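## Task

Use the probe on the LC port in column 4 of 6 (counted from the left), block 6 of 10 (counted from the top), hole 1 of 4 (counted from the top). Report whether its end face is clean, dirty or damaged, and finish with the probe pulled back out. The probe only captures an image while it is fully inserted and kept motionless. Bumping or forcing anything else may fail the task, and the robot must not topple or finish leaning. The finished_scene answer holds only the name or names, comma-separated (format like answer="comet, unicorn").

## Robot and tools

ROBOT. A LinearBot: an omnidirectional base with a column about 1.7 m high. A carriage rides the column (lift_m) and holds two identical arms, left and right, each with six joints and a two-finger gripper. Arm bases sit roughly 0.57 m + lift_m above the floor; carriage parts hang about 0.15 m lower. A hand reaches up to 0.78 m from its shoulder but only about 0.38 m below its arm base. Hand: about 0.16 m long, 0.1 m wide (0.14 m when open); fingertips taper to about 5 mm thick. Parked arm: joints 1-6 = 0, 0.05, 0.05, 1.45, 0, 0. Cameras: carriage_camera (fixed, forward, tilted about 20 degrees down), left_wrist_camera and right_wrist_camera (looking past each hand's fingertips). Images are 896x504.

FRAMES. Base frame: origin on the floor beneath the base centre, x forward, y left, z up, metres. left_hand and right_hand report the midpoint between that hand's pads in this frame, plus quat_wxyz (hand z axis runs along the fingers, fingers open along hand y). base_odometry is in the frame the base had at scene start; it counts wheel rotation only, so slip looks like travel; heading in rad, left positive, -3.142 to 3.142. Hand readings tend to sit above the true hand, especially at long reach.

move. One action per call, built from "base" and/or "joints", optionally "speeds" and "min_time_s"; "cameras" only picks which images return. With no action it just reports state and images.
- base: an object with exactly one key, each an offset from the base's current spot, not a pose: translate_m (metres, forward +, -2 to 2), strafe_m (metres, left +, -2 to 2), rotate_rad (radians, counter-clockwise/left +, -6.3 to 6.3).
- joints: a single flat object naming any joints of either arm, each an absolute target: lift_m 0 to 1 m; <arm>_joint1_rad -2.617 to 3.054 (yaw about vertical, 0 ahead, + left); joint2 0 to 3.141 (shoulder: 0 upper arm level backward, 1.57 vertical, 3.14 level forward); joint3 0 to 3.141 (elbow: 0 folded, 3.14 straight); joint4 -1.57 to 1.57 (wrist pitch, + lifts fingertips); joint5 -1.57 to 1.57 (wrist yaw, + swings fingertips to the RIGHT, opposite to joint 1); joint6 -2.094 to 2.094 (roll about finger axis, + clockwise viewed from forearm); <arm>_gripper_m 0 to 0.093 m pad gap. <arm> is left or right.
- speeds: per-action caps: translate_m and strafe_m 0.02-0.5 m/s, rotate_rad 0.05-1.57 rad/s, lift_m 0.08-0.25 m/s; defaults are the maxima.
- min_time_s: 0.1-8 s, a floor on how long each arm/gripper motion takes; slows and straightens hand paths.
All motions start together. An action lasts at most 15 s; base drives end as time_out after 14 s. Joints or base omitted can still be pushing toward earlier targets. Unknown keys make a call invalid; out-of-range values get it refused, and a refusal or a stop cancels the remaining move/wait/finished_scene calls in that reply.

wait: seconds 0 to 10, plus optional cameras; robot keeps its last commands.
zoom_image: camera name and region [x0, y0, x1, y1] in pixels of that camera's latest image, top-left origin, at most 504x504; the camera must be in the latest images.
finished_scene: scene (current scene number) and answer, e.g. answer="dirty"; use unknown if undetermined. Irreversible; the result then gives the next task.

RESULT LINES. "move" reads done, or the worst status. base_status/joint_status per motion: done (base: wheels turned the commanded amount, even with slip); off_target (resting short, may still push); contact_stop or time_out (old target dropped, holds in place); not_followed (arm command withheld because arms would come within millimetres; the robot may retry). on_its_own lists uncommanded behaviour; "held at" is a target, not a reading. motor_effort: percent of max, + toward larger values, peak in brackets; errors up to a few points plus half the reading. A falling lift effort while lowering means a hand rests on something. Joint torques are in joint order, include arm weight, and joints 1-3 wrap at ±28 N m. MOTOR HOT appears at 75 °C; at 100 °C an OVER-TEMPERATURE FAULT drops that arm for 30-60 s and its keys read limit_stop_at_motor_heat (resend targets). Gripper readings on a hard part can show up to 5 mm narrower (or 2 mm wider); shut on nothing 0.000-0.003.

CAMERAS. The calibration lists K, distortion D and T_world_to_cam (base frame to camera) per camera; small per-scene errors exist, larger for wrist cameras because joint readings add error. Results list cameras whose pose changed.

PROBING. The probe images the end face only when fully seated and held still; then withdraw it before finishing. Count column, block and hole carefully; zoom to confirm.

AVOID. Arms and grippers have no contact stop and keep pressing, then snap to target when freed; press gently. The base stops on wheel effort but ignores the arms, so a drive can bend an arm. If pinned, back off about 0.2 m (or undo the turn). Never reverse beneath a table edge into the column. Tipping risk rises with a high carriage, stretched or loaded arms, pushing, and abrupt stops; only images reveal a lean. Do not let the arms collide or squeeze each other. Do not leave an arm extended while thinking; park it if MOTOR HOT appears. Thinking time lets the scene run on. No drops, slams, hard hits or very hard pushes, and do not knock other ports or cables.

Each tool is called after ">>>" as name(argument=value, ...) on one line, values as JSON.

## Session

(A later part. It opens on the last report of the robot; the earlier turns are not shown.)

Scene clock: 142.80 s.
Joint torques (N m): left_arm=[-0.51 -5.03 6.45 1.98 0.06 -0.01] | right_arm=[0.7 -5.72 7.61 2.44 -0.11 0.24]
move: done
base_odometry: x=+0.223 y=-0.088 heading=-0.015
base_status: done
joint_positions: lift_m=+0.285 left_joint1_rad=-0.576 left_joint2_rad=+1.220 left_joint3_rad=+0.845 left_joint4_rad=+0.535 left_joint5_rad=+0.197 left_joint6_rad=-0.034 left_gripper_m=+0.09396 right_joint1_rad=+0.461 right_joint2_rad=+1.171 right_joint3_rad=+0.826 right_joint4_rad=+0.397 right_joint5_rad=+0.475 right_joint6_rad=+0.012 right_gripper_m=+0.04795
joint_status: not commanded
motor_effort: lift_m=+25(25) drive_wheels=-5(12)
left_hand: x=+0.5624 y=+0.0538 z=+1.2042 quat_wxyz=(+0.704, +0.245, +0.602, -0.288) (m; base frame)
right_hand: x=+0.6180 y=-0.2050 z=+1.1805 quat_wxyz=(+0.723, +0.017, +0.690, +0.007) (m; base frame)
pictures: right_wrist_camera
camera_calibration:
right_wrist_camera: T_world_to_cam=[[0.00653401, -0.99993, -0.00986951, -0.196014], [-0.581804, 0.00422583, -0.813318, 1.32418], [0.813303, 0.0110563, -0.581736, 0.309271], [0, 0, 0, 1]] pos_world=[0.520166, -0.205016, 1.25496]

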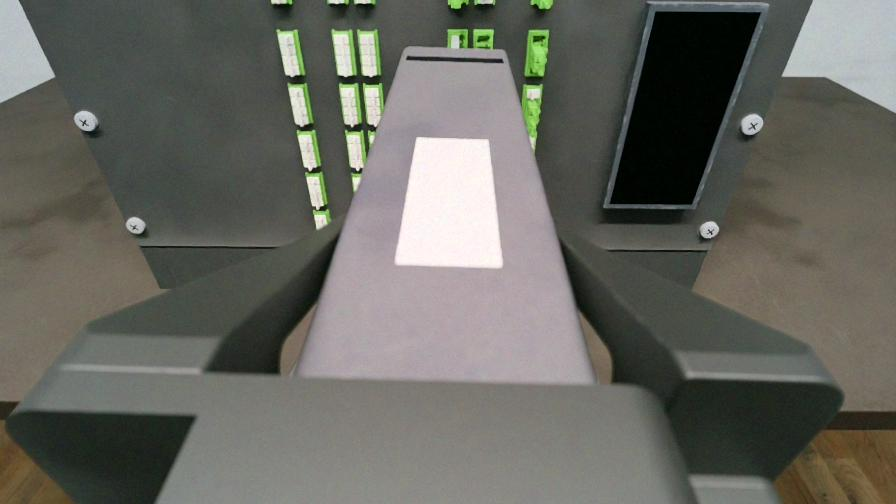

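>>> move(base={"translate_m": 0.006}, speeds={"translate_m": 0.03}, cameras=["right_wrist_camera"])

>>> zoom_image(camera="right_wrist_camera", region=[440, 26, 470, 56])

Scene clock: 148.80 s.
Joint torques (N m): left_arm=[-0.51 -5.11 6.52 2.02 0.01 0.03] | right_arm=[0.38 -4.71 7.86 2.53 -0.15 0.24]
move: done
base_odometry: x=+0.229 y=-0.088 heading=-0.015
base_status: done
joint_positions: lift_m=+0.285 left_joint1_rad=-0.576 left_joint2_rad=+1.220 left_joint3_rad=+0.845 left_joint4_rad=+0.535 left_joint5_rad=+0.197 left_joint6_rad=-0.034 left_gripper_m=+0.09396 right_joint1_rad=+0.464 right_joint2_rad=+1.160 right_joint3_rad=+0.823 right_joint4_rad=+0.387 right_joint5_rad=+0.479 right_joint6_rad=+0.012 right_gripper_m=+0.04795
joint_status: not commanded
motor_effort: lift_m=+25(25) drive_wheels=+1(14)
left_hand: x=+0.5625 y=+0.0538 z=+1.2042 quat_wxyz=(+0.704, +0.245, +0.602, -0.288) (m; base frame)
right_hand: x=+0.6154 y=-0.2055 z=+1.1809 quat_wxyz=(+0.723, +0.017, +0.691, +0.007) (m; base frame)
pictures: right_wrist_camera
camera_calibration:
right_wrist_camera: T_world_to_cam=[[0.0057606, -0.999941, -0.00921783, -0.196713], [-0.583265, 0.00412767, -0.812271, 1.3227], [0.812262, 0.0100556, -0.583207, 0.313748], [0, 0, 0, 1]] pos_world=[0.517771, -0.205316, 1.25556]

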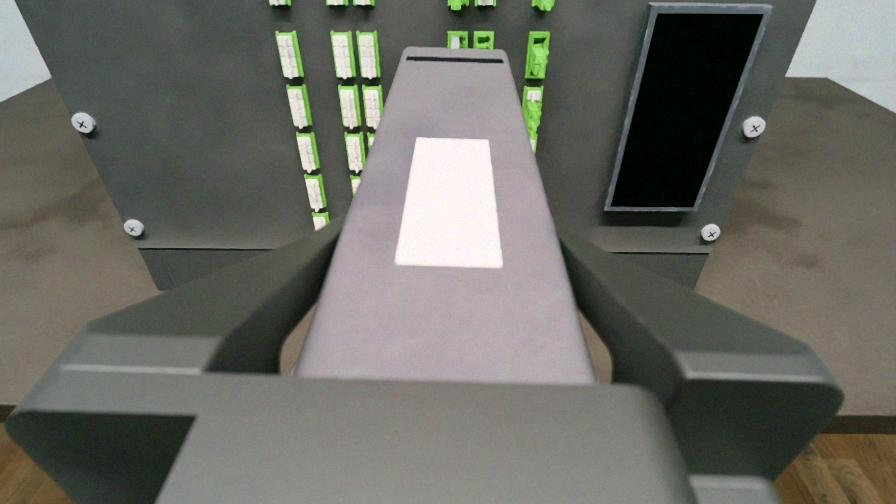

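Scaled by 16.800 from the camera's 896x504 image, which has a finer 1280x720 frame.

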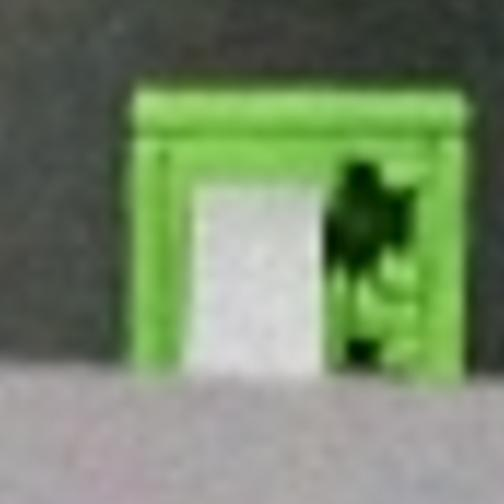

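>>> move(base={"translate_m": 0.004}, speeds={"translate_m": 0.03}, cameras=["right_wrist_camera"])

>>> zoom_image(camera="right_wrist_camera", region=[440, 26, 470, 56])

Scene clock: 151.17 s.
Joint torques (N m): left_arm=[-0.46 -4.92 6.3 1.98 0.02 0.03] | right_arm=[-0.09 -3.54 8.18 2.63 -0.21 0.25]
move: done
base_odometry: x=+0.233 y=-0.088 heading=-0.015
base_status: done
joint_positions: lift_m=+0.285 left_joint1_rad=-0.576 left_joint2_rad=+1.220 left_joint3_rad=+0.845 left_joint4_rad=+0.535 left_joint5_rad=+0.196 left_joint6_rad=-0.034 left_gripper_m=+0.09396 right_joint1_rad=+0.470 right_joint2_rad=+1.146 right_joint3_rad=+0.819 right_joint4_rad=+0.376 right_joint5_rad=+0.484 right_joint6_rad=+0.012 right_gripper_m=+0.04795
joint_status: not commanded
motor_effort: lift_m=+25(25) drive_wheels=+2(14)
left_hand: x=+0.5627 y=+0.0541 z=+1.2042 quat_wxyz=(+0.704, +0.244, +0.602, -0.288) (m; base frame)
right_hand: x=+0.6120 y=-0.2055 z=+1.1814 quat_wxyz=(+0.722, +0.017, +0.691, +0.007) (m; base frame)
pictures: right_wrist_camera
camera_calibration:
right_wrist_camera: T_world_to_cam=[[0.00653799, -0.99994, -0.00880935, -0.197697], [-0.584479, 0.00332681, -0.811402, 1.32071], [0.811383, 0.0104538, -0.584422, 0.318892], [0, 0, 0, 1]] pos_world=[0.514475, -0.205412, 1.25625]

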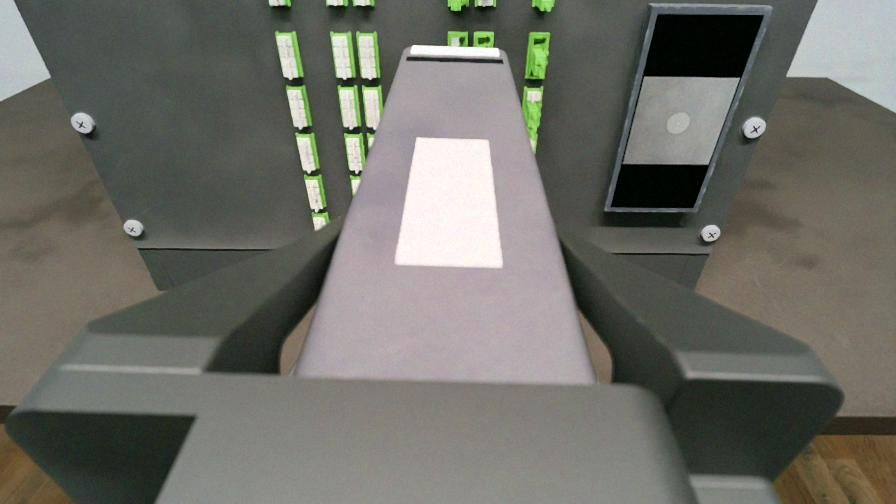

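Scaled by 16.800 from the camera's 896x504 image, which has a finer 1280x720 frame.

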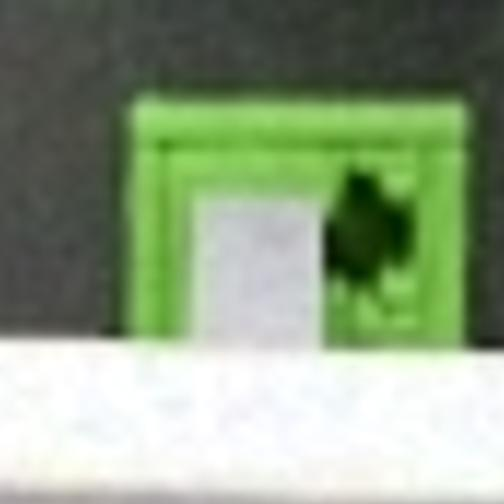

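Picture obtained.

>>> zoom_image(camera="right_wrist_camera", region=[656, 100, 698, 142])

>>> zoom_image(camera="right_wrist_camera", region=[610, 65, 750, 175])

Scaled by 12.000 from the camera's 896x504 image, which has a finer 1280x720 frame.

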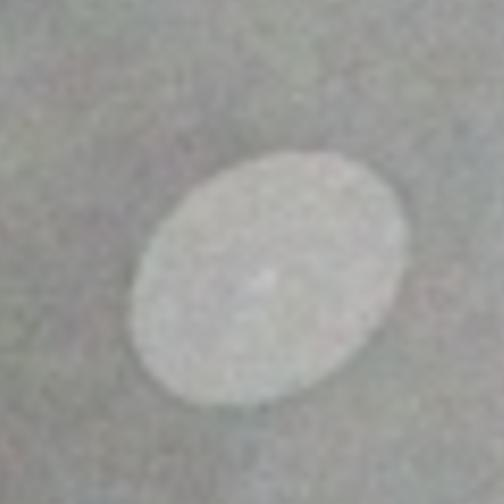

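Scaled by 3.600 from the camera's 896x504 image, which has a finer 1280x720 frame.

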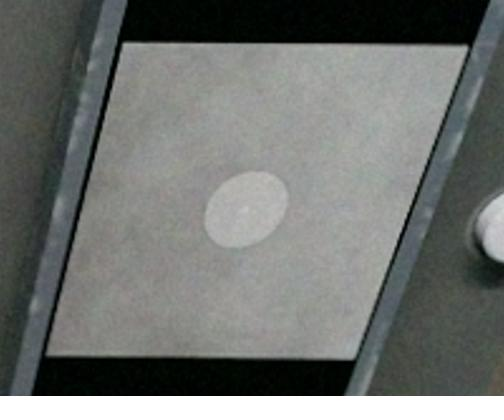

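>>> move(base={"translate_m": -0.012}, speeds={"translate_m": 0.03}, cameras=["right_wrist_camera"])

>>> zoom_image(camera="right_wrist_camera", region=[440, 26, 470, 56])

Scene clock: 154.67 s.
Joint torques (N m): left_arm=[-0.75 -4.97 6.53 1.99 0.03 0.01] | right_arm=[2 -7.12 8.02 2.15 0.11 0.24]
move: done
base_odometry: x=+0.221 y=-0.088 heading=-0.014
base_status: done
joint_positions: lift_m=+0.285 left_joint1_rad=-0.576 left_joint2_rad=+1.220 left_joint3_rad=+0.845 left_joint4_rad=+0.535 left_joint5_rad=+0.196 left_joint6_rad=-0.034 left_gripper_m=+0.09396 right_joint1_rad=+0.445 right_joint2_rad=+1.187 right_joint3_rad=+0.821 right_joint4_rad=+0.428 right_joint5_rad=+0.455 right_joint6_rad=+0.012 right_gripper_m=+0.04795
joint_status: not commanded
motor_effort: lift_m=+25(25) drive_wheels=-8(14)
left_hand: x=+0.5627 y=+0.0541 z=+1.2042 quat_wxyz=(+0.704, +0.244, +0.602, -0.288) (m; base frame)
right_hand: x=+0.6225 y=-0.2062 z=+1.1791 quat_wxyz=(+0.727, +0.017, +0.687, +0.010) (m; base frame)
pictures: right_wrist_camera
camera_calibration:
right_wrist_camera: T_world_to_cam=[[0.0112452, -0.99985, -0.0131502, -0.1963], [-0.574083, 0.00431214, -0.818786, 1.32734], [0.81872, 0.0167567, -0.573948, 0.293355], [0, 0, 0, 1]] pos_world=[0.524034, -0.20691, 1.2526]

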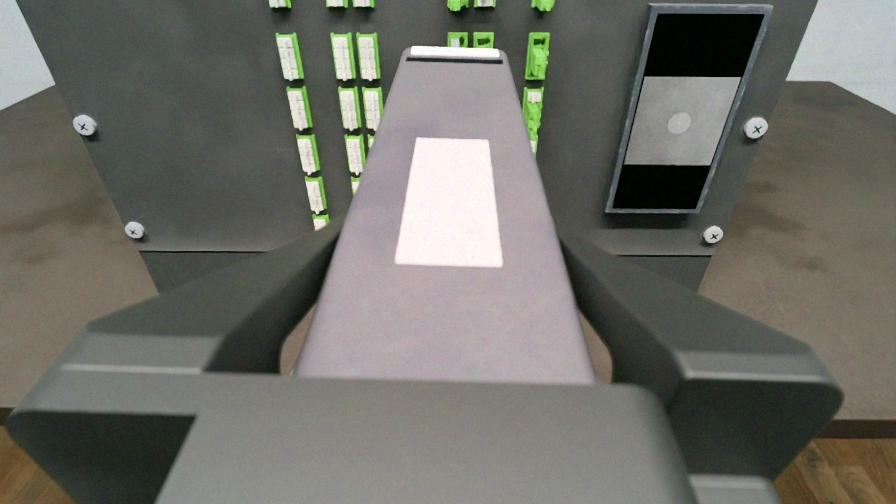

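Scaled by 16.800 from the camera's 896x504 image, which has a finer 1280x720 frame.

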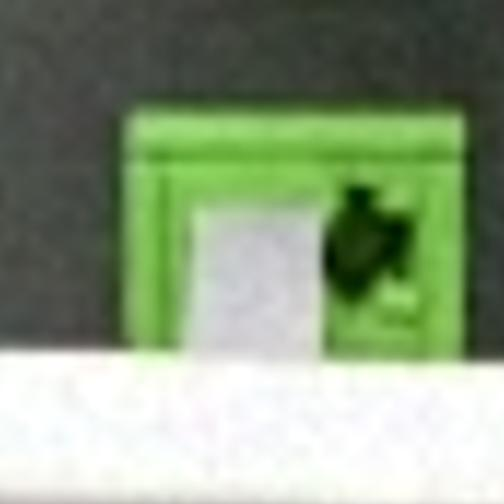

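>>> move(base={"translate_m": -0.01}, speeds={"translate_m": 0.03}, cameras=["right_wrist_camera"])

>>> zoom_image(camera="right_wrist_camera", region=[440, 26, 470, 56])

Scene clock: 158.53 s.
Joint torques (N m): left_arm=[-0.61 -5.03 6.32 1.96 0.03 0.01] | right_arm=[3.48 -10.04 6.49 2 0.3 0.25]
move: done
base_odometry: x=+0.211 y=-0.088 heading=-0.014
base_status: done
joint_positions: lift_m=+0.285 left_joint1_rad=-0.576 left_joint2_rad=+1.220 left_joint3_rad=+0.845 left_joint4_rad=+0.535 left_joint5_rad=+0.196 left_joint6_rad=-0.034 left_gripper_m=+0.09396 right_joint1_rad=+0.428 right_joint2_rad=+1.220 right_joint3_rad=+0.840 right_joint4_rad=+0.445 right_joint5_rad=+0.437 right_joint6_rad=+0.011 right_gripper_m=+0.04795
joint_status: not commanded
motor_effort: lift_m=+25(25) drive_wheels=-13(22)
left_hand: x=+0.5627 y=+0.0541 z=+1.2043 quat_wxyz=(+0.704, +0.244, +0.602, -0.288) (m; base frame)
right_hand: x=+0.6313 y=-0.2069 z=+1.1795 quat_wxyz=(+0.728, +0.017, +0.686, +0.010) (m; base frame)
pictures: right_wrist_camera
camera_calibration:
right_wrist_camera: T_world_to_cam=[[0.0115934, -0.99985, -0.0128448, -0.19766], [-0.571782, 0.00390955, -0.820396, 1.33315], [0.820324, 0.0168556, -0.571651, 0.28274], [0, 0, 0, 1]] pos_world=[0.532626, -0.207609, 1.2528]

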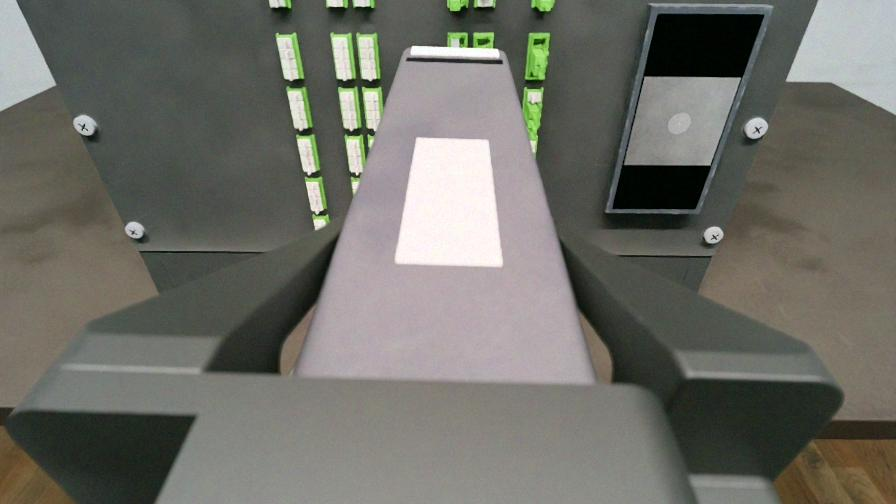

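Scaled by 16.800 from the camera's 896x504 image, which has a finer 1280x720 frame.

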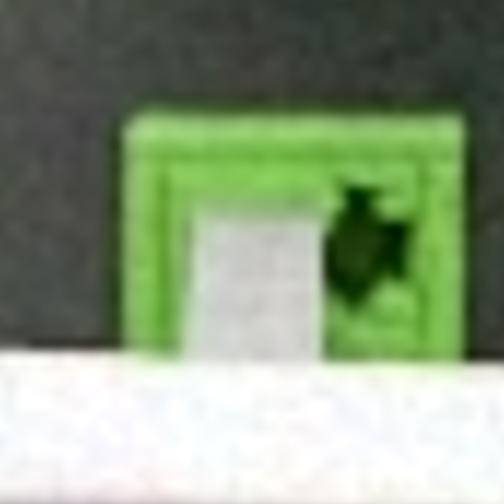

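>>> move(base={"translate_m": 0.016}, joints={"right_joint5_rad": 0.478}, speeds={"translate_m": 0.03}, cameras=["right_wrist_camera"])

>>> zoom_image(camera="right_wrist_camera", region=[440, 26, 470, 56])

Scene clock: 168.67 s.
Joint torques (N m): left_arm=[-0.73 -5.01 6.27 1.97 0.08 -0.03] | right_arm=[0.64 -5.41 7.75 2.44 -0.01 0.26]
move: done
base_odometry: x=+0.227 y=-0.088 heading=-0.014
base_status: done
joint_positions: lift_m=+0.285 left_joint1_rad=-0.576 left_joint2_rad=+1.220 left_joint3_rad=+0.845 left_joint4_rad=+0.536 left_joint5_rad=+0.196 left_joint6_rad=-0.034 left_gripper_m=+0.09396 right_joint1_rad=+0.462 right_joint2_rad=+1.167 right_joint3_rad=+0.825 right_joint4_rad=+0.395 right_joint5_rad=+0.479 right_joint6_rad=+0.010 right_gripper_m=+0.04795
joint_status: all done
motor_effort: lift_m=+25(25) drive_wheels=-3(7)
left_hand: x=+0.5627 y=+0.0541 z=+1.2044 quat_wxyz=(+0.704, +0.244, +0.602, -0.288) (m; base frame)
right_hand: x=+0.6172 y=-0.2058 z=+1.1807 quat_wxyz=(+0.723, +0.018, +0.690, +0.006) (m; base frame)
pictures: right_wrist_camera
camera_calibration:
right_wrist_camera: T_world_to_cam=[[0.0030469, -0.999957, -0.00873576, -0.195932], [-0.581569, 0.00533461, -0.81348, 1.32419], [0.813491, 0.00755904, -0.581528, 0.308962], [0, 0, 0, 1]] pos_world=[0.519369, -0.205323, 1.25516]

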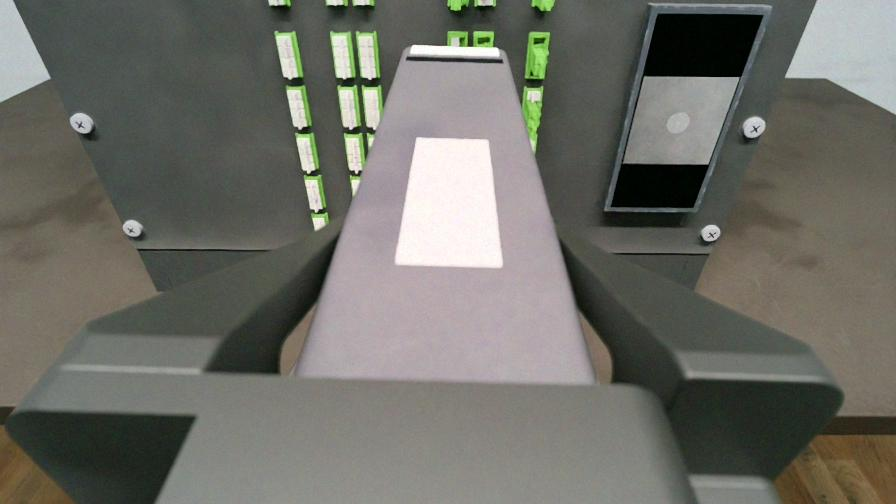

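Scaled by 16.800 from the camera's 896x504 image, which has a finer 1280x720 frame.

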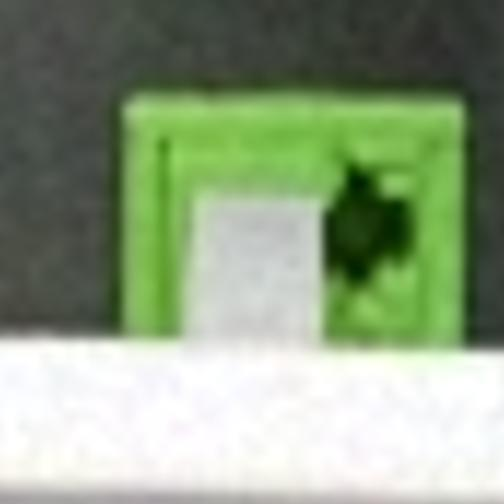

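>>> move(base={"translate_m": -0.008}, speeds={"translate_m": 0.03}, cameras=[])

>>> move(joints={"lift_m": 0.287}, cameras=[])

>>> move(joints={"lift_m": 0.283}, cameras=[])

>>> move(base={"rotate_rad": -0.003}, speeds={"rotate_rad": 0.05}, cameras=[])

>>> move(base={"rotate_rad": 0.005}, speeds={"rotate_rad": 0.05}, cameras=["right_wrist_camera"])

Scene clock: 173.67 s.
Joint torques (N m): left_arm=[-0.58 -4.97 6.39 1.96 0.04 0.01] | right_arm=[2.14 -7.64 7.72 2.13 0.23 0.27]
move: done
base_odometry: x=+0.219 y=-0.088 heading=-0.014
base_status: done
joint_positions: lift_m=+0.285 left_joint1_rad=-0.576 left_joint2_rad=+1.220 left_joint3_rad=+0.845 left_joint4_rad=+0.536 left_joint5_rad=+0.196 left_joint6_rad=-0.034 left_gripper_m=+0.09396 right_joint1_rad=+0.444 right_joint2_rad=+1.193 right_joint3_rad=+0.825 right_joint4_rad=+0.430 right_joint5_rad=+0.457 right_joint6_rad=+0.010 right_gripper_m=+0.04795
joint_status: not commanded
motor_effort: lift_m=+25(25) drive_wheels=-6(14)
left_hand: x=+0.5627 y=+0.0541 z=+1.2044 quat_wxyz=(+0.704, +0.244, +0.602, -0.288) (m; base frame)
right_hand: x=+0.6238 y=-0.2065 z=+1.1793 quat_wxyz=(+0.727, +0.018, +0.687, +0.009) (m; base frame)
pictures: none
No camera images: "cameras" was empty.

Scene clock: 174.03 s.
Joint torques (N m): left_arm=[-0.47 -5.07 6.35 1.98 0.04 -0.03] | right_arm=[2.14 -7.61 7.72 2.16 0.21 0.26]
move: done
base_odometry: x=+0.219 y=-0.088 heading=-0.014
base_status: not commanded
joint_positions: lift_m=+0.287 left_joint1_rad=-0.576 left_joint2_rad=+1.220 left_joint3_rad=+0.845 left_joint4_rad=+0.536 left_joint5_rad=+0.196 left_joint6_rad=-0.034 left_gripper_m=+0.09396 right_joint1_rad=+0.444 right_joint2_rad=+1.193 right_joint3_rad=+0.825 right_joint4_rad=+0.428 right_joint5_rad=+0.457 right_joint6_rad=+0.010 right_gripper_m=+0.04795
joint_status: all done
motor_effort: lift_m=+24(25) drive_wheels=-8(9)
left_hand: x=+0.5627 y=+0.0541 z=+1.2060 quat_wxyz=(+0.704, +0.244, +0.602, -0.288) (m; base frame)
right_hand: x=+0.6239 y=-0.2065 z=+1.1802 quat_wxyz=(+0.726, +0.017, +0.688, +0.008) (m; base frame)
pictures: none
No camera images: "cameras" was empty.

Scene clock: 174.50 s.
Joint torques (N m): left_arm=[-0.61 -5.09 6.39 2.02 0.05 0.03] | right_arm=[2.15 -7.61 7.68 2.06 0.21 0.29]
move: done
base_odometry: x=+0.219 y=-0.088 heading=-0.014
base_status: not commanded
joint_positions: lift_m=+0.283 left_joint1_rad=-0.576 left_joint2_rad=+1.221 left_joint3_rad=+0.845 left_joint4_rad=+0.534 left_joint5_rad=+0.196 left_joint6_rad=-0.034 left_gripper_m=+0.09396 right_joint1_rad=+0.444 right_joint2_rad=+1.193 right_joint3_rad=+0.826 right_joint4_rad=+0.437 right_joint5_rad=+0.457 right_joint6_rad=+0.008 right_gripper_m=+0.04795
joint_status: all done
motor_effort: lift_m=+24(24) drive_wheels=-8(9)
left_hand: x=+0.5629 y=+0.0539 z=+1.2013 quat_wxyz=(+0.703, +0.244, +0.603, -0.288) (m; base frame)
right_hand: x=+0.6238 y=-0.2066 z=+1.1787 quat_wxyz=(+0.729, +0.018, +0.684, +0.009) (m; base frame)
pictures: none
No camera images: "cameras" was empty.

Scene clock: 174.93 s.
Joint torques (N m): left_arm=[-0.7 -5.15 6.38 2.03 0.06 0] | right_arm=[2.15 -7.62 7.65 2.06 0.27 0.28]
move: done
base_odometry: x=+0.220 y=-0.088 heading=-0.016
base_status: done
joint_positions: lift_m=+0.283 left_joint1_rad=-0.576 left_joint2_rad=+1.221 left_joint3_rad=+0.845 left_joint4_rad=+0.535 left_joint5_rad=+0.196 left_joint6_rad=-0.034 left_gripper_m=+0.09396 right_joint1_rad=+0.444 right_joint2_rad=+1.193 right_joint3_rad=+0.826 right_joint4_rad=+0.437 right_joint5_rad=+0.452 right_joint6_rad=+0.008 right_gripper_m=+0.04795
joint_status: not commanded
motor_effort: lift_m=+24(24) drive_wheels=-15(17)
left_hand: x=+0.5629 y=+0.0539 z=+1.2014 quat_wxyz=(+0.703, +0.244, +0.602, -0.288) (m; base frame)
right_hand: x=+0.6238 y=-0.2057 z=+1.1788 quat_wxyz=(+0.729, +0.016, +0.684, +0.011) (m; base frame)
pictures: none
No camera images: "cameras" was empty.

Scene clock: 175.40 s.
Joint torques (N m): left_arm=[-0.59 -5.16 6.45 2.01 0.01 -0.01] | right_arm=[2.1 -7.61 7.65 2.07 0.16 0.33]
move: done
base_odometry: x=+0.220 y=-0.088 heading=-0.012
base_status: done
joint_positions: lift_m=+0.283 left_joint1_rad=-0.576 left_joint2_rad=+1.221 left_joint3_rad=+0.845 left_joint4_rad=+0.535 left_joint5_rad=+0.196 left_joint6_rad=-0.034 left_gripper_m=+0.09396 right_joint1_rad=+0.445 right_joint2_rad=+1.193 right_joint3_rad=+0.826 right_joint4_rad=+0.437 right_joint5_rad=+0.462 right_joint6_rad=+0.005 right_gripper_m=+0.04795
joint_status: not commanded
motor_effort: lift_m=+24(24) drive_wheels=-11(11)
left_hand: x=+0.5629 y=+0.0539 z=+1.2014 quat_wxyz=(+0.703, +0.244, +0.602, -0.288) (m; base frame)
right_hand: x=+0.6237 y=-0.2072 z=+1.1786 quat_wxyz=(+0.729, +0.019, +0.685, +0.006) (m; base frame)
pictures: right_wrist_camera
camera_calibration:
right_wrist_camera: T_world_to_cam=[[0.00294366, -0.999948, -0.00973826, -0.196174], [-0.569003, 0.00633326, -0.822311, 1.32901], [0.82233, 0.0079617, -0.568955, 0.282202], [0, 0, 0, 1]] pos_world=[0.524726, -0.206827, 1.25151]

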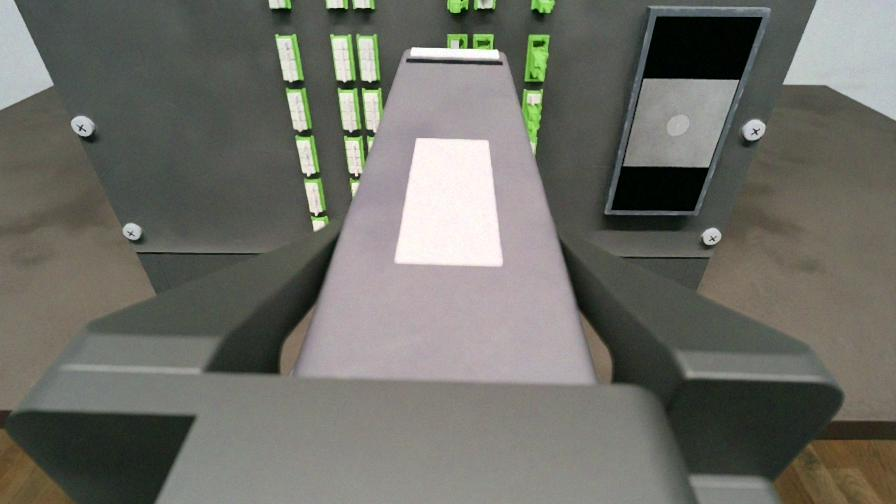

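>>> move(base={"rotate_rad": -0.003}, speeds={"rotate_rad": 0.05}, joints={"right_joint4_rad": 0.487, "right_joint5_rad": 0.455, "lift_m": 0.285}, min_time_s=0.5, cameras=[])

>>> move(base={"translate_m": -0.004}, speeds={"translate_m": 0.03}, cameras=["right_wrist_camera"])

Scene clock: 191.10 s.
Joint torques (N m): left_arm=[-0.61 -5.11 6.39 1.95 0.05 -0.05] | right_arm=[2.03 -7.6 7.68 2.48 -0.03 0.32]
move: off_target
base_odometry: x=+0.220 y=-0.088 heading=-0.014
base_status: done
joint_positions: lift_m=+0.285 left_joint1_rad=-0.576 left_joint2_rad=+1.221 left_joint3_rad=+0.845 left_joint4_rad=+0.536 left_joint5_rad=+0.196 left_joint6_rad=-0.034 left_gripper_m=+0.09396 right_joint1_rad=+0.445 right_joint2_rad=+1.193 right_joint3_rad=+0.826 right_joint4_rad=+0.433 right_joint5_rad=+0.456 right_joint6_rad=+0.004 right_gripper_m=+0.04795
joint_status: right_joint4_rad off_target (ended at +0.433, target +0.487); the others done
motor_effort: lift_m=+24(28) drive_wheels=-9(11)
left_hand: x=+0.5628 y=+0.0540 z=+1.2037 quat_wxyz=(+0.704, +0.244, +0.602, -0.288) (m; base frame)
right_hand: x=+0.6237 y=-0.2060 z=+1.1799 quat_wxyz=(+0.728, +0.016, +0.686, +0.008) (m; base frame)
pictures: none
No camera images: "cameras" was empty.

Scene clock: 191.70 s.
Joint torques (N m): left_arm=[-0.65 -5.05 6.45 2 0.07 0.02] | right_arm=[2.86 -8.79 7.57 2.32 0.11 0.33]
move: done
base_odometry: x=+0.216 y=-0.088 heading=-0.014
base_status: done
joint_positions: lift_m=+0.285 left_joint1_rad=-0.576 left_joint2_rad=+1.221 left_joint3_rad=+0.845 left_joint4_rad=+0.536 left_joint5_rad=+0.196 left_joint6_rad=-0.034 left_gripper_m=+0.09396 right_joint1_rad=+0.436 right_joint2_rad=+1.206 right_joint3_rad=+0.827 right_joint4_rad=+0.451 right_joint5_rad=+0.445 right_joint6_rad=+0.004 right_gripper_m=+0.04795
joint_status: not commanded
motor_effort: lift_m=+24(24) drive_wheels=-9(21)
left_hand: x=+0.5628 y=+0.0539 z=+1.2038 quat_wxyz=(+0.704, +0.244, +0.602, -0.288) (m; base frame)
right_hand: x=+0.6272 y=-0.2066 z=+1.1795 quat_wxyz=(+0.730, +0.016, +0.684, +0.009) (m; base frame)
pictures: right_wrist_camera
camera_calibration:
right_wrist_camera: T_world_to_cam=[[0.0108255, -0.999897, -0.00940512, -0.20092], [-0.566617, 0.00161589, -0.823979, 1.33124], [0.82391, 0.0142491, -0.566542, 0.277296], [0, 0, 0, 1]] pos_world=[0.528009, -0.207002, 1.25212]

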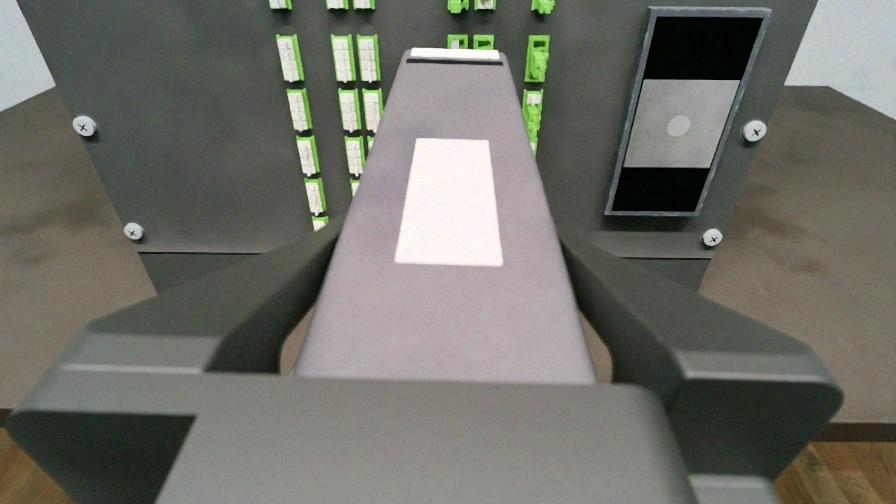

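>>> move(joints={"lift_m": 0.2885, "right_joint4_rad": 0.475, "right_joint5_rad": 0.442}, base={"strafe_m": 0.0015}, speeds={"strafe_m": 0.02}, cameras=[])

>>> move(base={"translate_m": -0.004}, speeds={"translate_m": 0.03}, cameras=["right_wrist_camera"])

>>> zoom_image(camera="right_wrist_camera", region=[440, 26, 470, 56])

Scene clock: 197.73 s.
Joint torques (N m): left_arm=[-0.57 -5.23 6.27 1.96 0.04 -0.01] | right_arm=[2.8 -8.79 7.57 2.31 -0.03 0.33]
move: done
base_odometry: x=+0.216 y=-0.087 heading=-0.015
base_status: done
joint_positions: lift_m=+0.289 left_joint1_rad=-0.576 left_joint2_rad=+1.221 left_joint3_rad=+0.845 left_joint4_rad=+0.539 left_joint5_rad=+0.197 left_joint6_rad=-0.034 left_gripper_m=+0.09396 right_joint1_rad=+0.436 right_joint2_rad=+1.206 right_joint3_rad=+0.827 right_joint4_rad=+0.441 right_joint5_rad=+0.445 right_joint6_rad=+0.005 right_gripper_m=+0.04795
joint_status: all done
motor_effort: lift_m=+24(28) drive_wheels=-11(15)
left_hand: x=+0.5626 y=+0.0539 z=+1.2078 quat_wxyz=(+0.704, +0.244, +0.601, -0.288) (m; base frame)
right_hand: x=+0.6273 y=-0.2065 z=+1.1807 quat_wxyz=(+0.727, +0.014, +0.687, +0.008) (m; base frame)
pictures: none
No camera images: "cameras" was empty.

Scene clock: 198.33 s.
Joint torques (N m): left_arm=[-0.57 -5.08 6.57 2.01 -0.01 0] | right_arm=[3.49 -9.83 7.34 2.2 0.09 0.32]
move: done
base_odometry: x=+0.212 y=-0.087 heading=-0.015
base_status: done
joint_positions: lift_m=+0.289 left_joint1_rad=-0.576 left_joint2_rad=+1.221 left_joint3_rad=+0.845 left_joint4_rad=+0.536 left_joint5_rad=+0.197 left_joint6_rad=-0.034 left_gripper_m=+0.09396 right_joint1_rad=+0.427 right_joint2_rad=+1.218 right_joint3_rad=+0.829 right_joint4_rad=+0.453 right_joint5_rad=+0.434 right_joint6_rad=+0.005 right_gripper_m=+0.04795
joint_status: not commanded
motor_effort: lift_m=+24(24) drive_wheels=-13(24)
left_hand: x=+0.5627 y=+0.0539 z=+1.2073 quat_wxyz=(+0.704, +0.245, +0.602, -0.288) (m; base frame)
right_hand: x=+0.6306 y=-0.2068 z=+1.1800 quat_wxyz=(+0.727, +0.013, +0.686, +0.009) (m; base frame)
pictures: right_wrist_camera
camera_calibration:
right_wrist_camera: T_world_to_cam=[[0.0142674, -0.999881, -0.0058306, -0.207439], [-0.572279, -0.00338395, -0.820052, 1.33153], [0.819935, 0.0150367, -0.57226, 0.2841], [0, 0, 0, 1]] pos_world=[0.532025, -0.207181, 1.25329]

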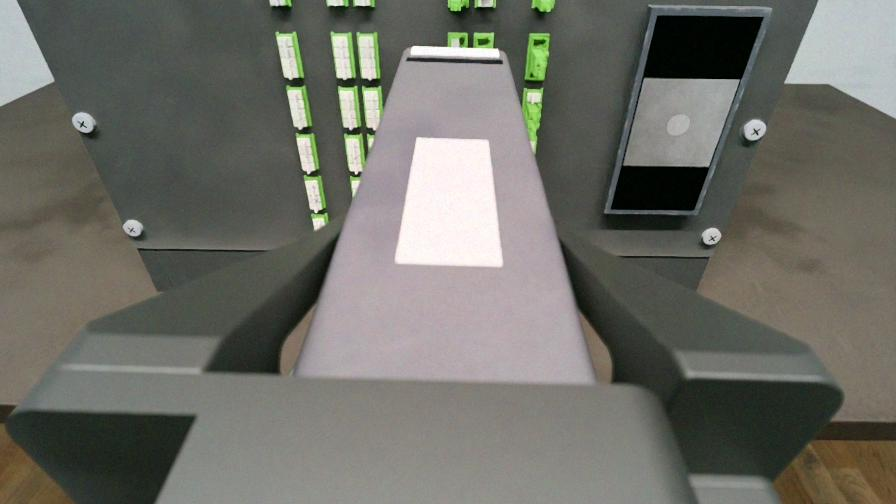

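Scaled by 16.800 from the camera's 896x504 image, which has a finer 1280x720 frame.

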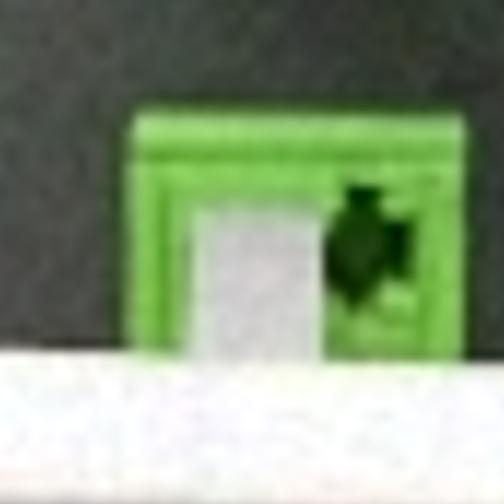

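>>> move(joints={"right_joint5_rad": 0.46}, cameras=[])

>>> move(joints={"right_joint5_rad": 0.415}, cameras=[])

>>> move(joints={"right_joint5_rad": 0.435, "right_joint4_rad": 0.43}, cameras=[])

>>> move(joints={"right_joint4_rad": 0.52}, cameras=["right_wrist_camera"])

Scene clock: 204.10 s.
Joint torques (N m): left_arm=[-0.62 -4.98 6.41 2.01 -0.01 0] | right_arm=[3.52 -9.87 7.35 2.2 0.27 0.32]
move: off_target
base_odometry: x=+0.212 y=-0.087 heading=-0.015
base_status: not commanded
joint_positions: lift_m=+0.289 left_joint1_rad=-0.576 left_joint2_rad=+1.221 left_joint3_rad=+0.845 left_joint4_rad=+0.536 left_joint5_rad=+0.197 left_joint6_rad=-0.034 left_gripper_m=+0.09396 right_joint1_rad=+0.427 right_joint2_rad=+1.218 right_joint3_rad=+0.829 right_joint4_rad=+0.453 right_joint5_rad=+0.434 right_joint6_rad=+0.005 right_gripper_m=+0.04795
joint_status: right_joint5_rad off_target (ended at +0.434, target +0.460)
motor_effort: lift_m=+24(24) drive_wheels=-15(15)
left_hand: x=+0.5627 y=+0.0539 z=+1.2073 quat_wxyz=(+0.704, +0.245, +0.602, -0.288) (m; base frame)
right_hand: x=+0.6306 y=-0.2068 z=+1.1800 quat_wxyz=(+0.727, +0.013, +0.686, +0.009) (m; base frame)
pictures: none
No camera images: "cameras" was empty.

Scene clock: 204.50 s.
Joint torques (N m): left_arm=[-0.65 -5.14 6.42 1.96 0.04 0] | right_arm=[3.55 -9.85 7.35 2.2 -0.16 0.33]
move: done
base_odometry: x=+0.212 y=-0.087 heading=-0.015
base_status: not commanded
joint_positions: lift_m=+0.289 left_joint1_rad=-0.576 left_joint2_rad=+1.221 left_joint3_rad=+0.845 left_joint4_rad=+0.536 left_joint5_rad=+0.197 left_joint6_rad=-0.034 left_gripper_m=+0.09396 right_joint1_rad=+0.427 right_joint2_rad=+1.218 right_joint3_rad=+0.829 right_joint4_rad=+0.453 right_joint5_rad=+0.431 right_joint6_rad=+0.005 right_gripper_m=+0.04795
joint_status: all done
motor_effort: lift_m=+24(24) drive_wheels=-13(14)
left_hand: x=+0.5627 y=+0.0539 z=+1.2073 quat_wxyz=(+0.704, +0.245, +0.602, -0.288) (m; base frame)
right_hand: x=+0.6306 y=-0.2063 z=+1.1800 quat_wxyz=(+0.727, +0.012, +0.686, +0.010) (m; base frame)
pictures: none
No camera images: "cameras" was empty.

Scene clock: 205.00 s.
Joint torques (N m): left_arm=[-0.55 -5.18 6.41 1.98 0 0.02] | right_arm=[3.55 -9.85 7.32 1.8 0.04 0.33]
move: done
base_odometry: x=+0.212 y=-0.087 heading=-0.015
base_status: not commanded
joint_positions: lift_m=+0.289 left_joint1_rad=-0.576 left_joint2_rad=+1.221 left_joint3_rad=+0.845 left_joint4_rad=+0.536 left_joint5_rad=+0.197 left_joint6_rad=-0.034 left_gripper_m=+0.09396 right_joint1_rad=+0.427 right_joint2_rad=+1.218 right_joint3_rad=+0.829 right_joint4_rad=+0.451 right_joint5_rad=+0.431 right_joint6_rad=+0.005 right_gripper_m=+0.04795
joint_status: all done
motor_effort: lift_m=+24(24) drive_wheels=-12(15)
left_hand: x=+0.5627 y=+0.0539 z=+1.2073 quat_wxyz=(+0.704, +0.245, +0.602, -0.288) (m; base frame)
right_hand: x=+0.6306 y=-0.2063 z=+1.1797 quat_wxyz=(+0.727, +0.012, +0.687, +0.010) (m; base frame)
pictures: none
No camera images: "cameras" was empty.

Scene clock: 205.60 s.
Joint torques (N m): left_arm=[-0.69 -5.01 6.39 2.03 0.06 0] | right_arm=[3.56 -9.88 7.34 2.59 0.04 0.32]
move: off_target
base_odometry: x=+0.212 y=-0.087 heading=-0.015
base_status: not commanded
joint_positions: lift_m=+0.289 left_joint1_rad=-0.576 left_joint2_rad=+1.221 left_joint3_rad=+0.845 left_joint4_rad=+0.536 left_joint5_rad=+0.197 left_joint6_rad=-0.034 left_gripper_m=+0.09396 right_joint1_rad=+0.427 right_joint2_rad=+1.218 right_joint3_rad=+0.829 right_joint4_rad=+0.456 right_joint5_rad=+0.431 right_joint6_rad=+0.005 right_gripper_m=+0.04795
joint_status: right_joint4_rad off_target (ended at +0.456, target +0.520)
motor_effort: lift_m=+24(24) drive_wheels=-11(14)
left_hand: x=+0.5627 y=+0.0539 z=+1.2073 quat_wxyz=(+0.704, +0.245, +0.602, -0.288) (m; base frame)
right_hand: x=+0.6306 y=-0.2063 z=+1.1807 quat_wxyz=(+0.728, +0.013, +0.685, +0.010) (m; base frame)
pictures: right_wrist_camera
camera_calibration:
right_wrist_camera: T_world_to_cam=[[0.0169296, -0.999833, -0.00688458, -0.207511], [-0.569961, -0.00399306, -0.821662, 1.33243], [0.821497, 0.0178343, -0.569934, 0.281479], [0, 0, 0, 1]] pos_world=[0.531714, -0.207175, 1.2538]

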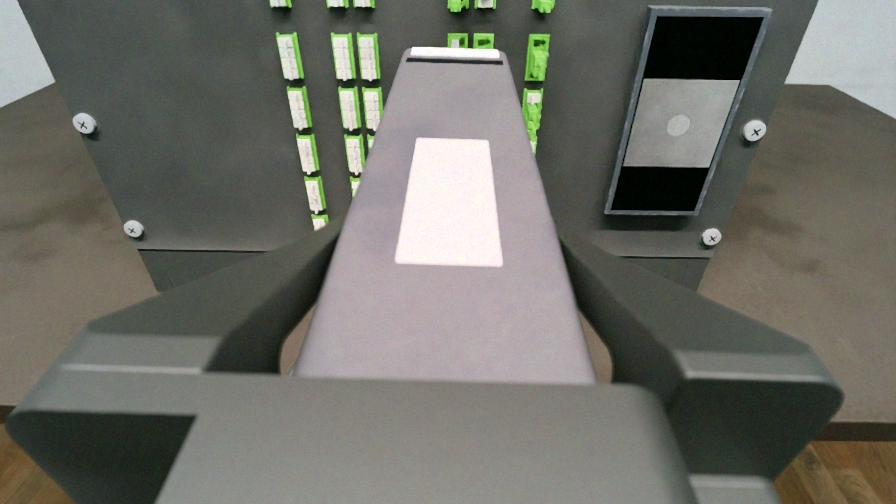

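>>> move(base={"rotate_rad": -0.006}, speeds={"rotate_rad": 0.05}, cameras=[])

>>> move(base={"rotate_rad": 0.01}, speeds={"rotate_rad": 0.05}, cameras=[])

>>> move(base={"rotate_rad": -0.005}, speeds={"rotate_rad": 0.05}, joints={"lift_m": 0.294}, cameras=[])

>>> move(joints={"lift_m": 0.283}, cameras=["right_wrist_camera"])

Scene clock: 226.47 s.
Joint torques (N m): left_arm=[-0.68 -5.22 6.32 1.99 0.01 0] | right_arm=[3.54 -9.98 7.32 2.57 0.11 0.33]
move: done
base_odometry: x=+0.212 y=-0.087 heading=-0.021
base_status: done
joint_positions: lift_m=+0.289 left_joint1_rad=-0.576 left_joint2_rad=+1.221 left_joint3_rad=+0.845 left_joint4_rad=+0.536 left_joint5_rad=+0.197 left_joint6_rad=-0.034 left_gripper_m=+0.09396 right_joint1_rad=+0.427 right_joint2_rad=+1.220 right_joint3_rad=+0.829 right_joint4_rad=+0.459 right_joint5_rad=+0.423 right_joint6_rad=+0.005 right_gripper_m=+0.04795
joint_status: not commanded
motor_effort: lift_m=+24(24) drive_wheels=-18(22)
left_hand: x=+0.5627 y=+0.0539 z=+1.2072 quat_wxyz=(+0.704, +0.245, +0.602, -0.288) (m; base frame)
right_hand: x=+0.6308 y=-0.2049 z=+1.1809 quat_wxyz=(+0.729, +0.010, +0.685, +0.013) (m; base frame)
pictures: none
No camera images: "cameras" was empty.

Scene clock: 227.03 s.
Joint torques (N m): left_arm=[-0.65 -4.94 6.39 1.98 0.03 0.01] | right_arm=[3.12 -9.88 7.34 2.58 -0.13 0.32]
move: done
base_odometry: x=+0.212 y=-0.087 heading=-0.012
base_status: done
joint_positions: lift_m=+0.289 left_joint1_rad=-0.576 left_joint2_rad=+1.221 left_joint3_rad=+0.845 left_joint4_rad=+0.535 left_joint5_rad=+0.197 left_joint6_rad=-0.034 left_gripper_m=+0.09396 right_joint1_rad=+0.432 right_joint2_rad=+1.219 right_joint3_rad=+0.829 right_joint4_rad=+0.456 right_joint5_rad=+0.447 right_joint6_rad=+0.005 right_gripper_m=+0.04795
joint_status: not commanded
motor_effort: lift_m=+24(24) drive_wheels=-16(17)
left_hand: x=+0.5627 y=+0.0539 z=+1.2071 quat_wxyz=(+0.703, +0.245, +0.602, -0.288) (m; base frame)
right_hand: x=+0.6302 y=-0.2070 z=+1.1804 quat_wxyz=(+0.728, +0.017, +0.685, +0.007) (m; base frame)
pictures: none
No camera images: "cameras" was empty.

Scene clock: 227.60 s.
Joint torques (N m): left_arm=[-0.49 -5.12 6.48 1.96 0.03 -0.03] | right_arm=[1.48 -7.77 8.12 2.86 -0.27 0.26]
move: done
base_odometry: x=+0.212 y=-0.087 heading=-0.016
base_status: done
joint_positions: lift_m=+0.294 left_joint1_rad=-0.576 left_joint2_rad=+1.221 left_joint3_rad=+0.845 left_joint4_rad=+0.537 left_joint5_rad=+0.197 left_joint6_rad=-0.034 left_gripper_m=+0.09396 right_joint1_rad=+0.451 right_joint2_rad=+1.194 right_joint3_rad=+0.820 right_joint4_rad=+0.426 right_joint5_rad=+0.461 right_joint6_rad=+0.009 right_gripper_m=+0.04795
joint_status: all done
motor_effort: lift_m=+24(29) drive_wheels=-3(11)
left_hand: x=+0.5624 y=+0.0536 z=+1.2130 quat_wxyz=(+0.704, +0.245, +0.601, -0.289) (m; base frame)
right_hand: x=+0.6234 y=-0.2041 z=+1.1837 quat_wxyz=(+0.723, +0.015, +0.691, +0.008) (m; base frame)
pictures: none
No camera images: "cameras" was empty.

Scene clock: 228.10 s.
Joint torques (N m): left_arm=[-0.35 -5.03 6.42 2.03 -0.02 0.02] | right_arm=[1.33 -7.02 8.09 2.75 -0.28 0.27]
move: done
base_odometry: x=+0.212 y=-0.087 heading=-0.016
base_status: not commanded
joint_positions: lift_m=+0.283 left_joint1_rad=-0.576 left_joint2_rad=+1.221 left_joint3_rad=+0.845 left_joint4_rad=+0.533 left_joint5_rad=+0.197 left_joint6_rad=-0.034 left_gripper_m=+0.09396 right_joint1_rad=+0.453 right_joint2_rad=+1.186 right_joint3_rad=+0.820 right_joint4_rad=+0.437 right_joint5_rad=+0.461 right_joint6_rad=+0.010 right_gripper_m=+0.04795
joint_status: all done
motor_effort: lift_m=+25(28) drive_wheels=-5(7)
left_hand: x=+0.5626 y=+0.0535 z=+1.2008 quat_wxyz=(+0.702, +0.245, +0.603, -0.288) (m; base frame)
right_hand: x=+0.6213 y=-0.2044 z=+1.1785 quat_wxyz=(+0.729, +0.017, +0.684, +0.012) (m; base frame)
pictures: right_wrist_camera
camera_calibration:
right_wrist_camera: T_world_to_cam=[[0.0127344, -0.999799, -0.015462, -0.192675], [-0.567547, 0.00550392, -0.823323, 1.32767], [0.823242, 0.01926, -0.567363, 0.283949], [0, 0, 0, 1]] pos_world=[0.52221, -0.205413, 1.25122]

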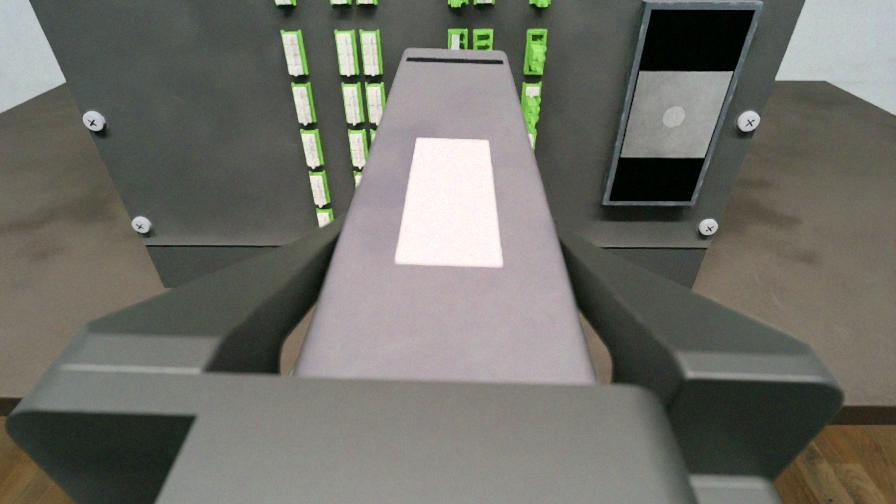

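>>> move(base={"translate_m": -0.006}, joints={"lift_m": 0.292}, speeds={"translate_m": 0.03}, cameras=["right_wrist_camera"])

>>> zoom_image(camera="right_wrist_camera", region=[440, 26, 470, 56])

Scene clock: 230.27 s.
Joint torques (N m): left_arm=[-0.55 -4.97 6.53 1.98 0.02 0.05] | right_arm=[0.77 -6.37 8.29 2.64 -0.13 0.26]
move: done
base_odometry: x=+0.206 y=-0.087 heading=-0.016
base_status: done
joint_positions: lift_m=+0.292 left_joint1_rad=-0.577 left_joint2_rad=+1.221 left_joint3_rad=+0.845 left_joint4_rad=+0.539 left_joint5_rad=+0.197 left_joint6_rad=-0.034 left_gripper_m=+0.09396 right_joint1_rad=+0.460 right_joint2_rad=+1.178 right_joint3_rad=+0.817 right_joint4_rad=+0.448 right_joint5_rad=+0.447 right_joint6_rad=+0.010 right_gripper_m=+0.04795
joint_status: all done
motor_effort: lift_m=+24(30) drive_wheels=+2(14)
left_hand: x=+0.5623 y=+0.0534 z=+1.2112 quat_wxyz=(+0.704, +0.245, +0.601, -0.289) (m; base frame)
right_hand: x=+0.6189 y=-0.2002 z=+1.1918 quat_wxyz=(+0.734, +0.012, +0.679, +0.022) (m; base frame)
pictures: right_wrist_camera
camera_calibration:
right_wrist_camera: T_world_to_cam=[[0.0339801, -0.99919, -0.0215794, -0.193976], [-0.555778, -0.000946539, -0.83133, 1.3382], [0.830636, 0.040242, -0.55536, 0.278689], [0, 0, 0, 1]] pos_world=[0.518846, -0.203767, 1.26307]

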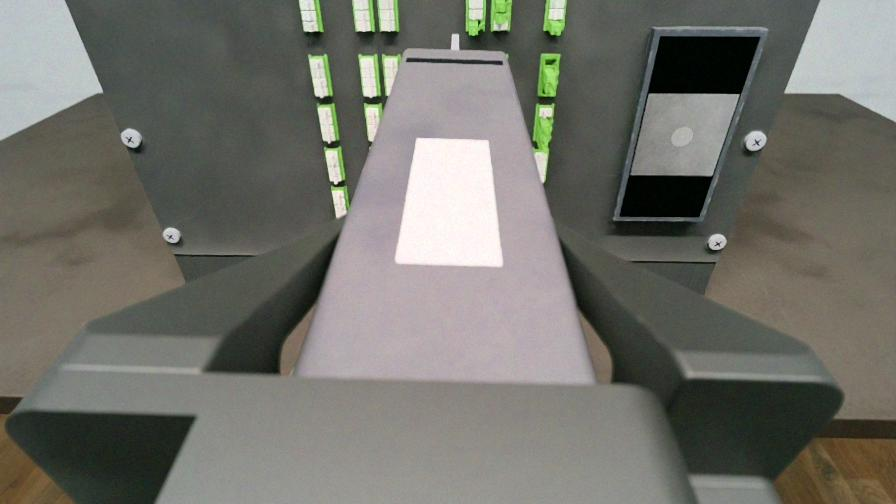

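Scaled by 16.800 from the camera's 896x504 image, which has a finer 1280x720 frame.

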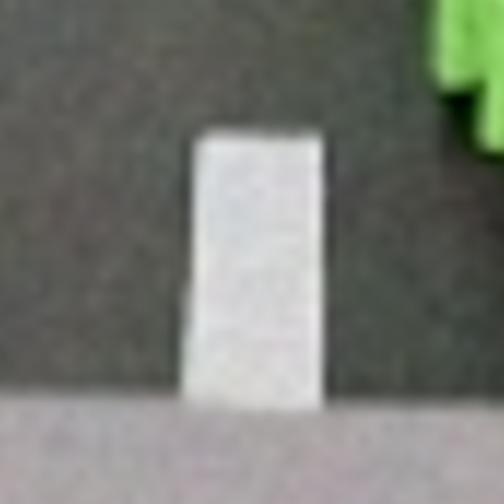

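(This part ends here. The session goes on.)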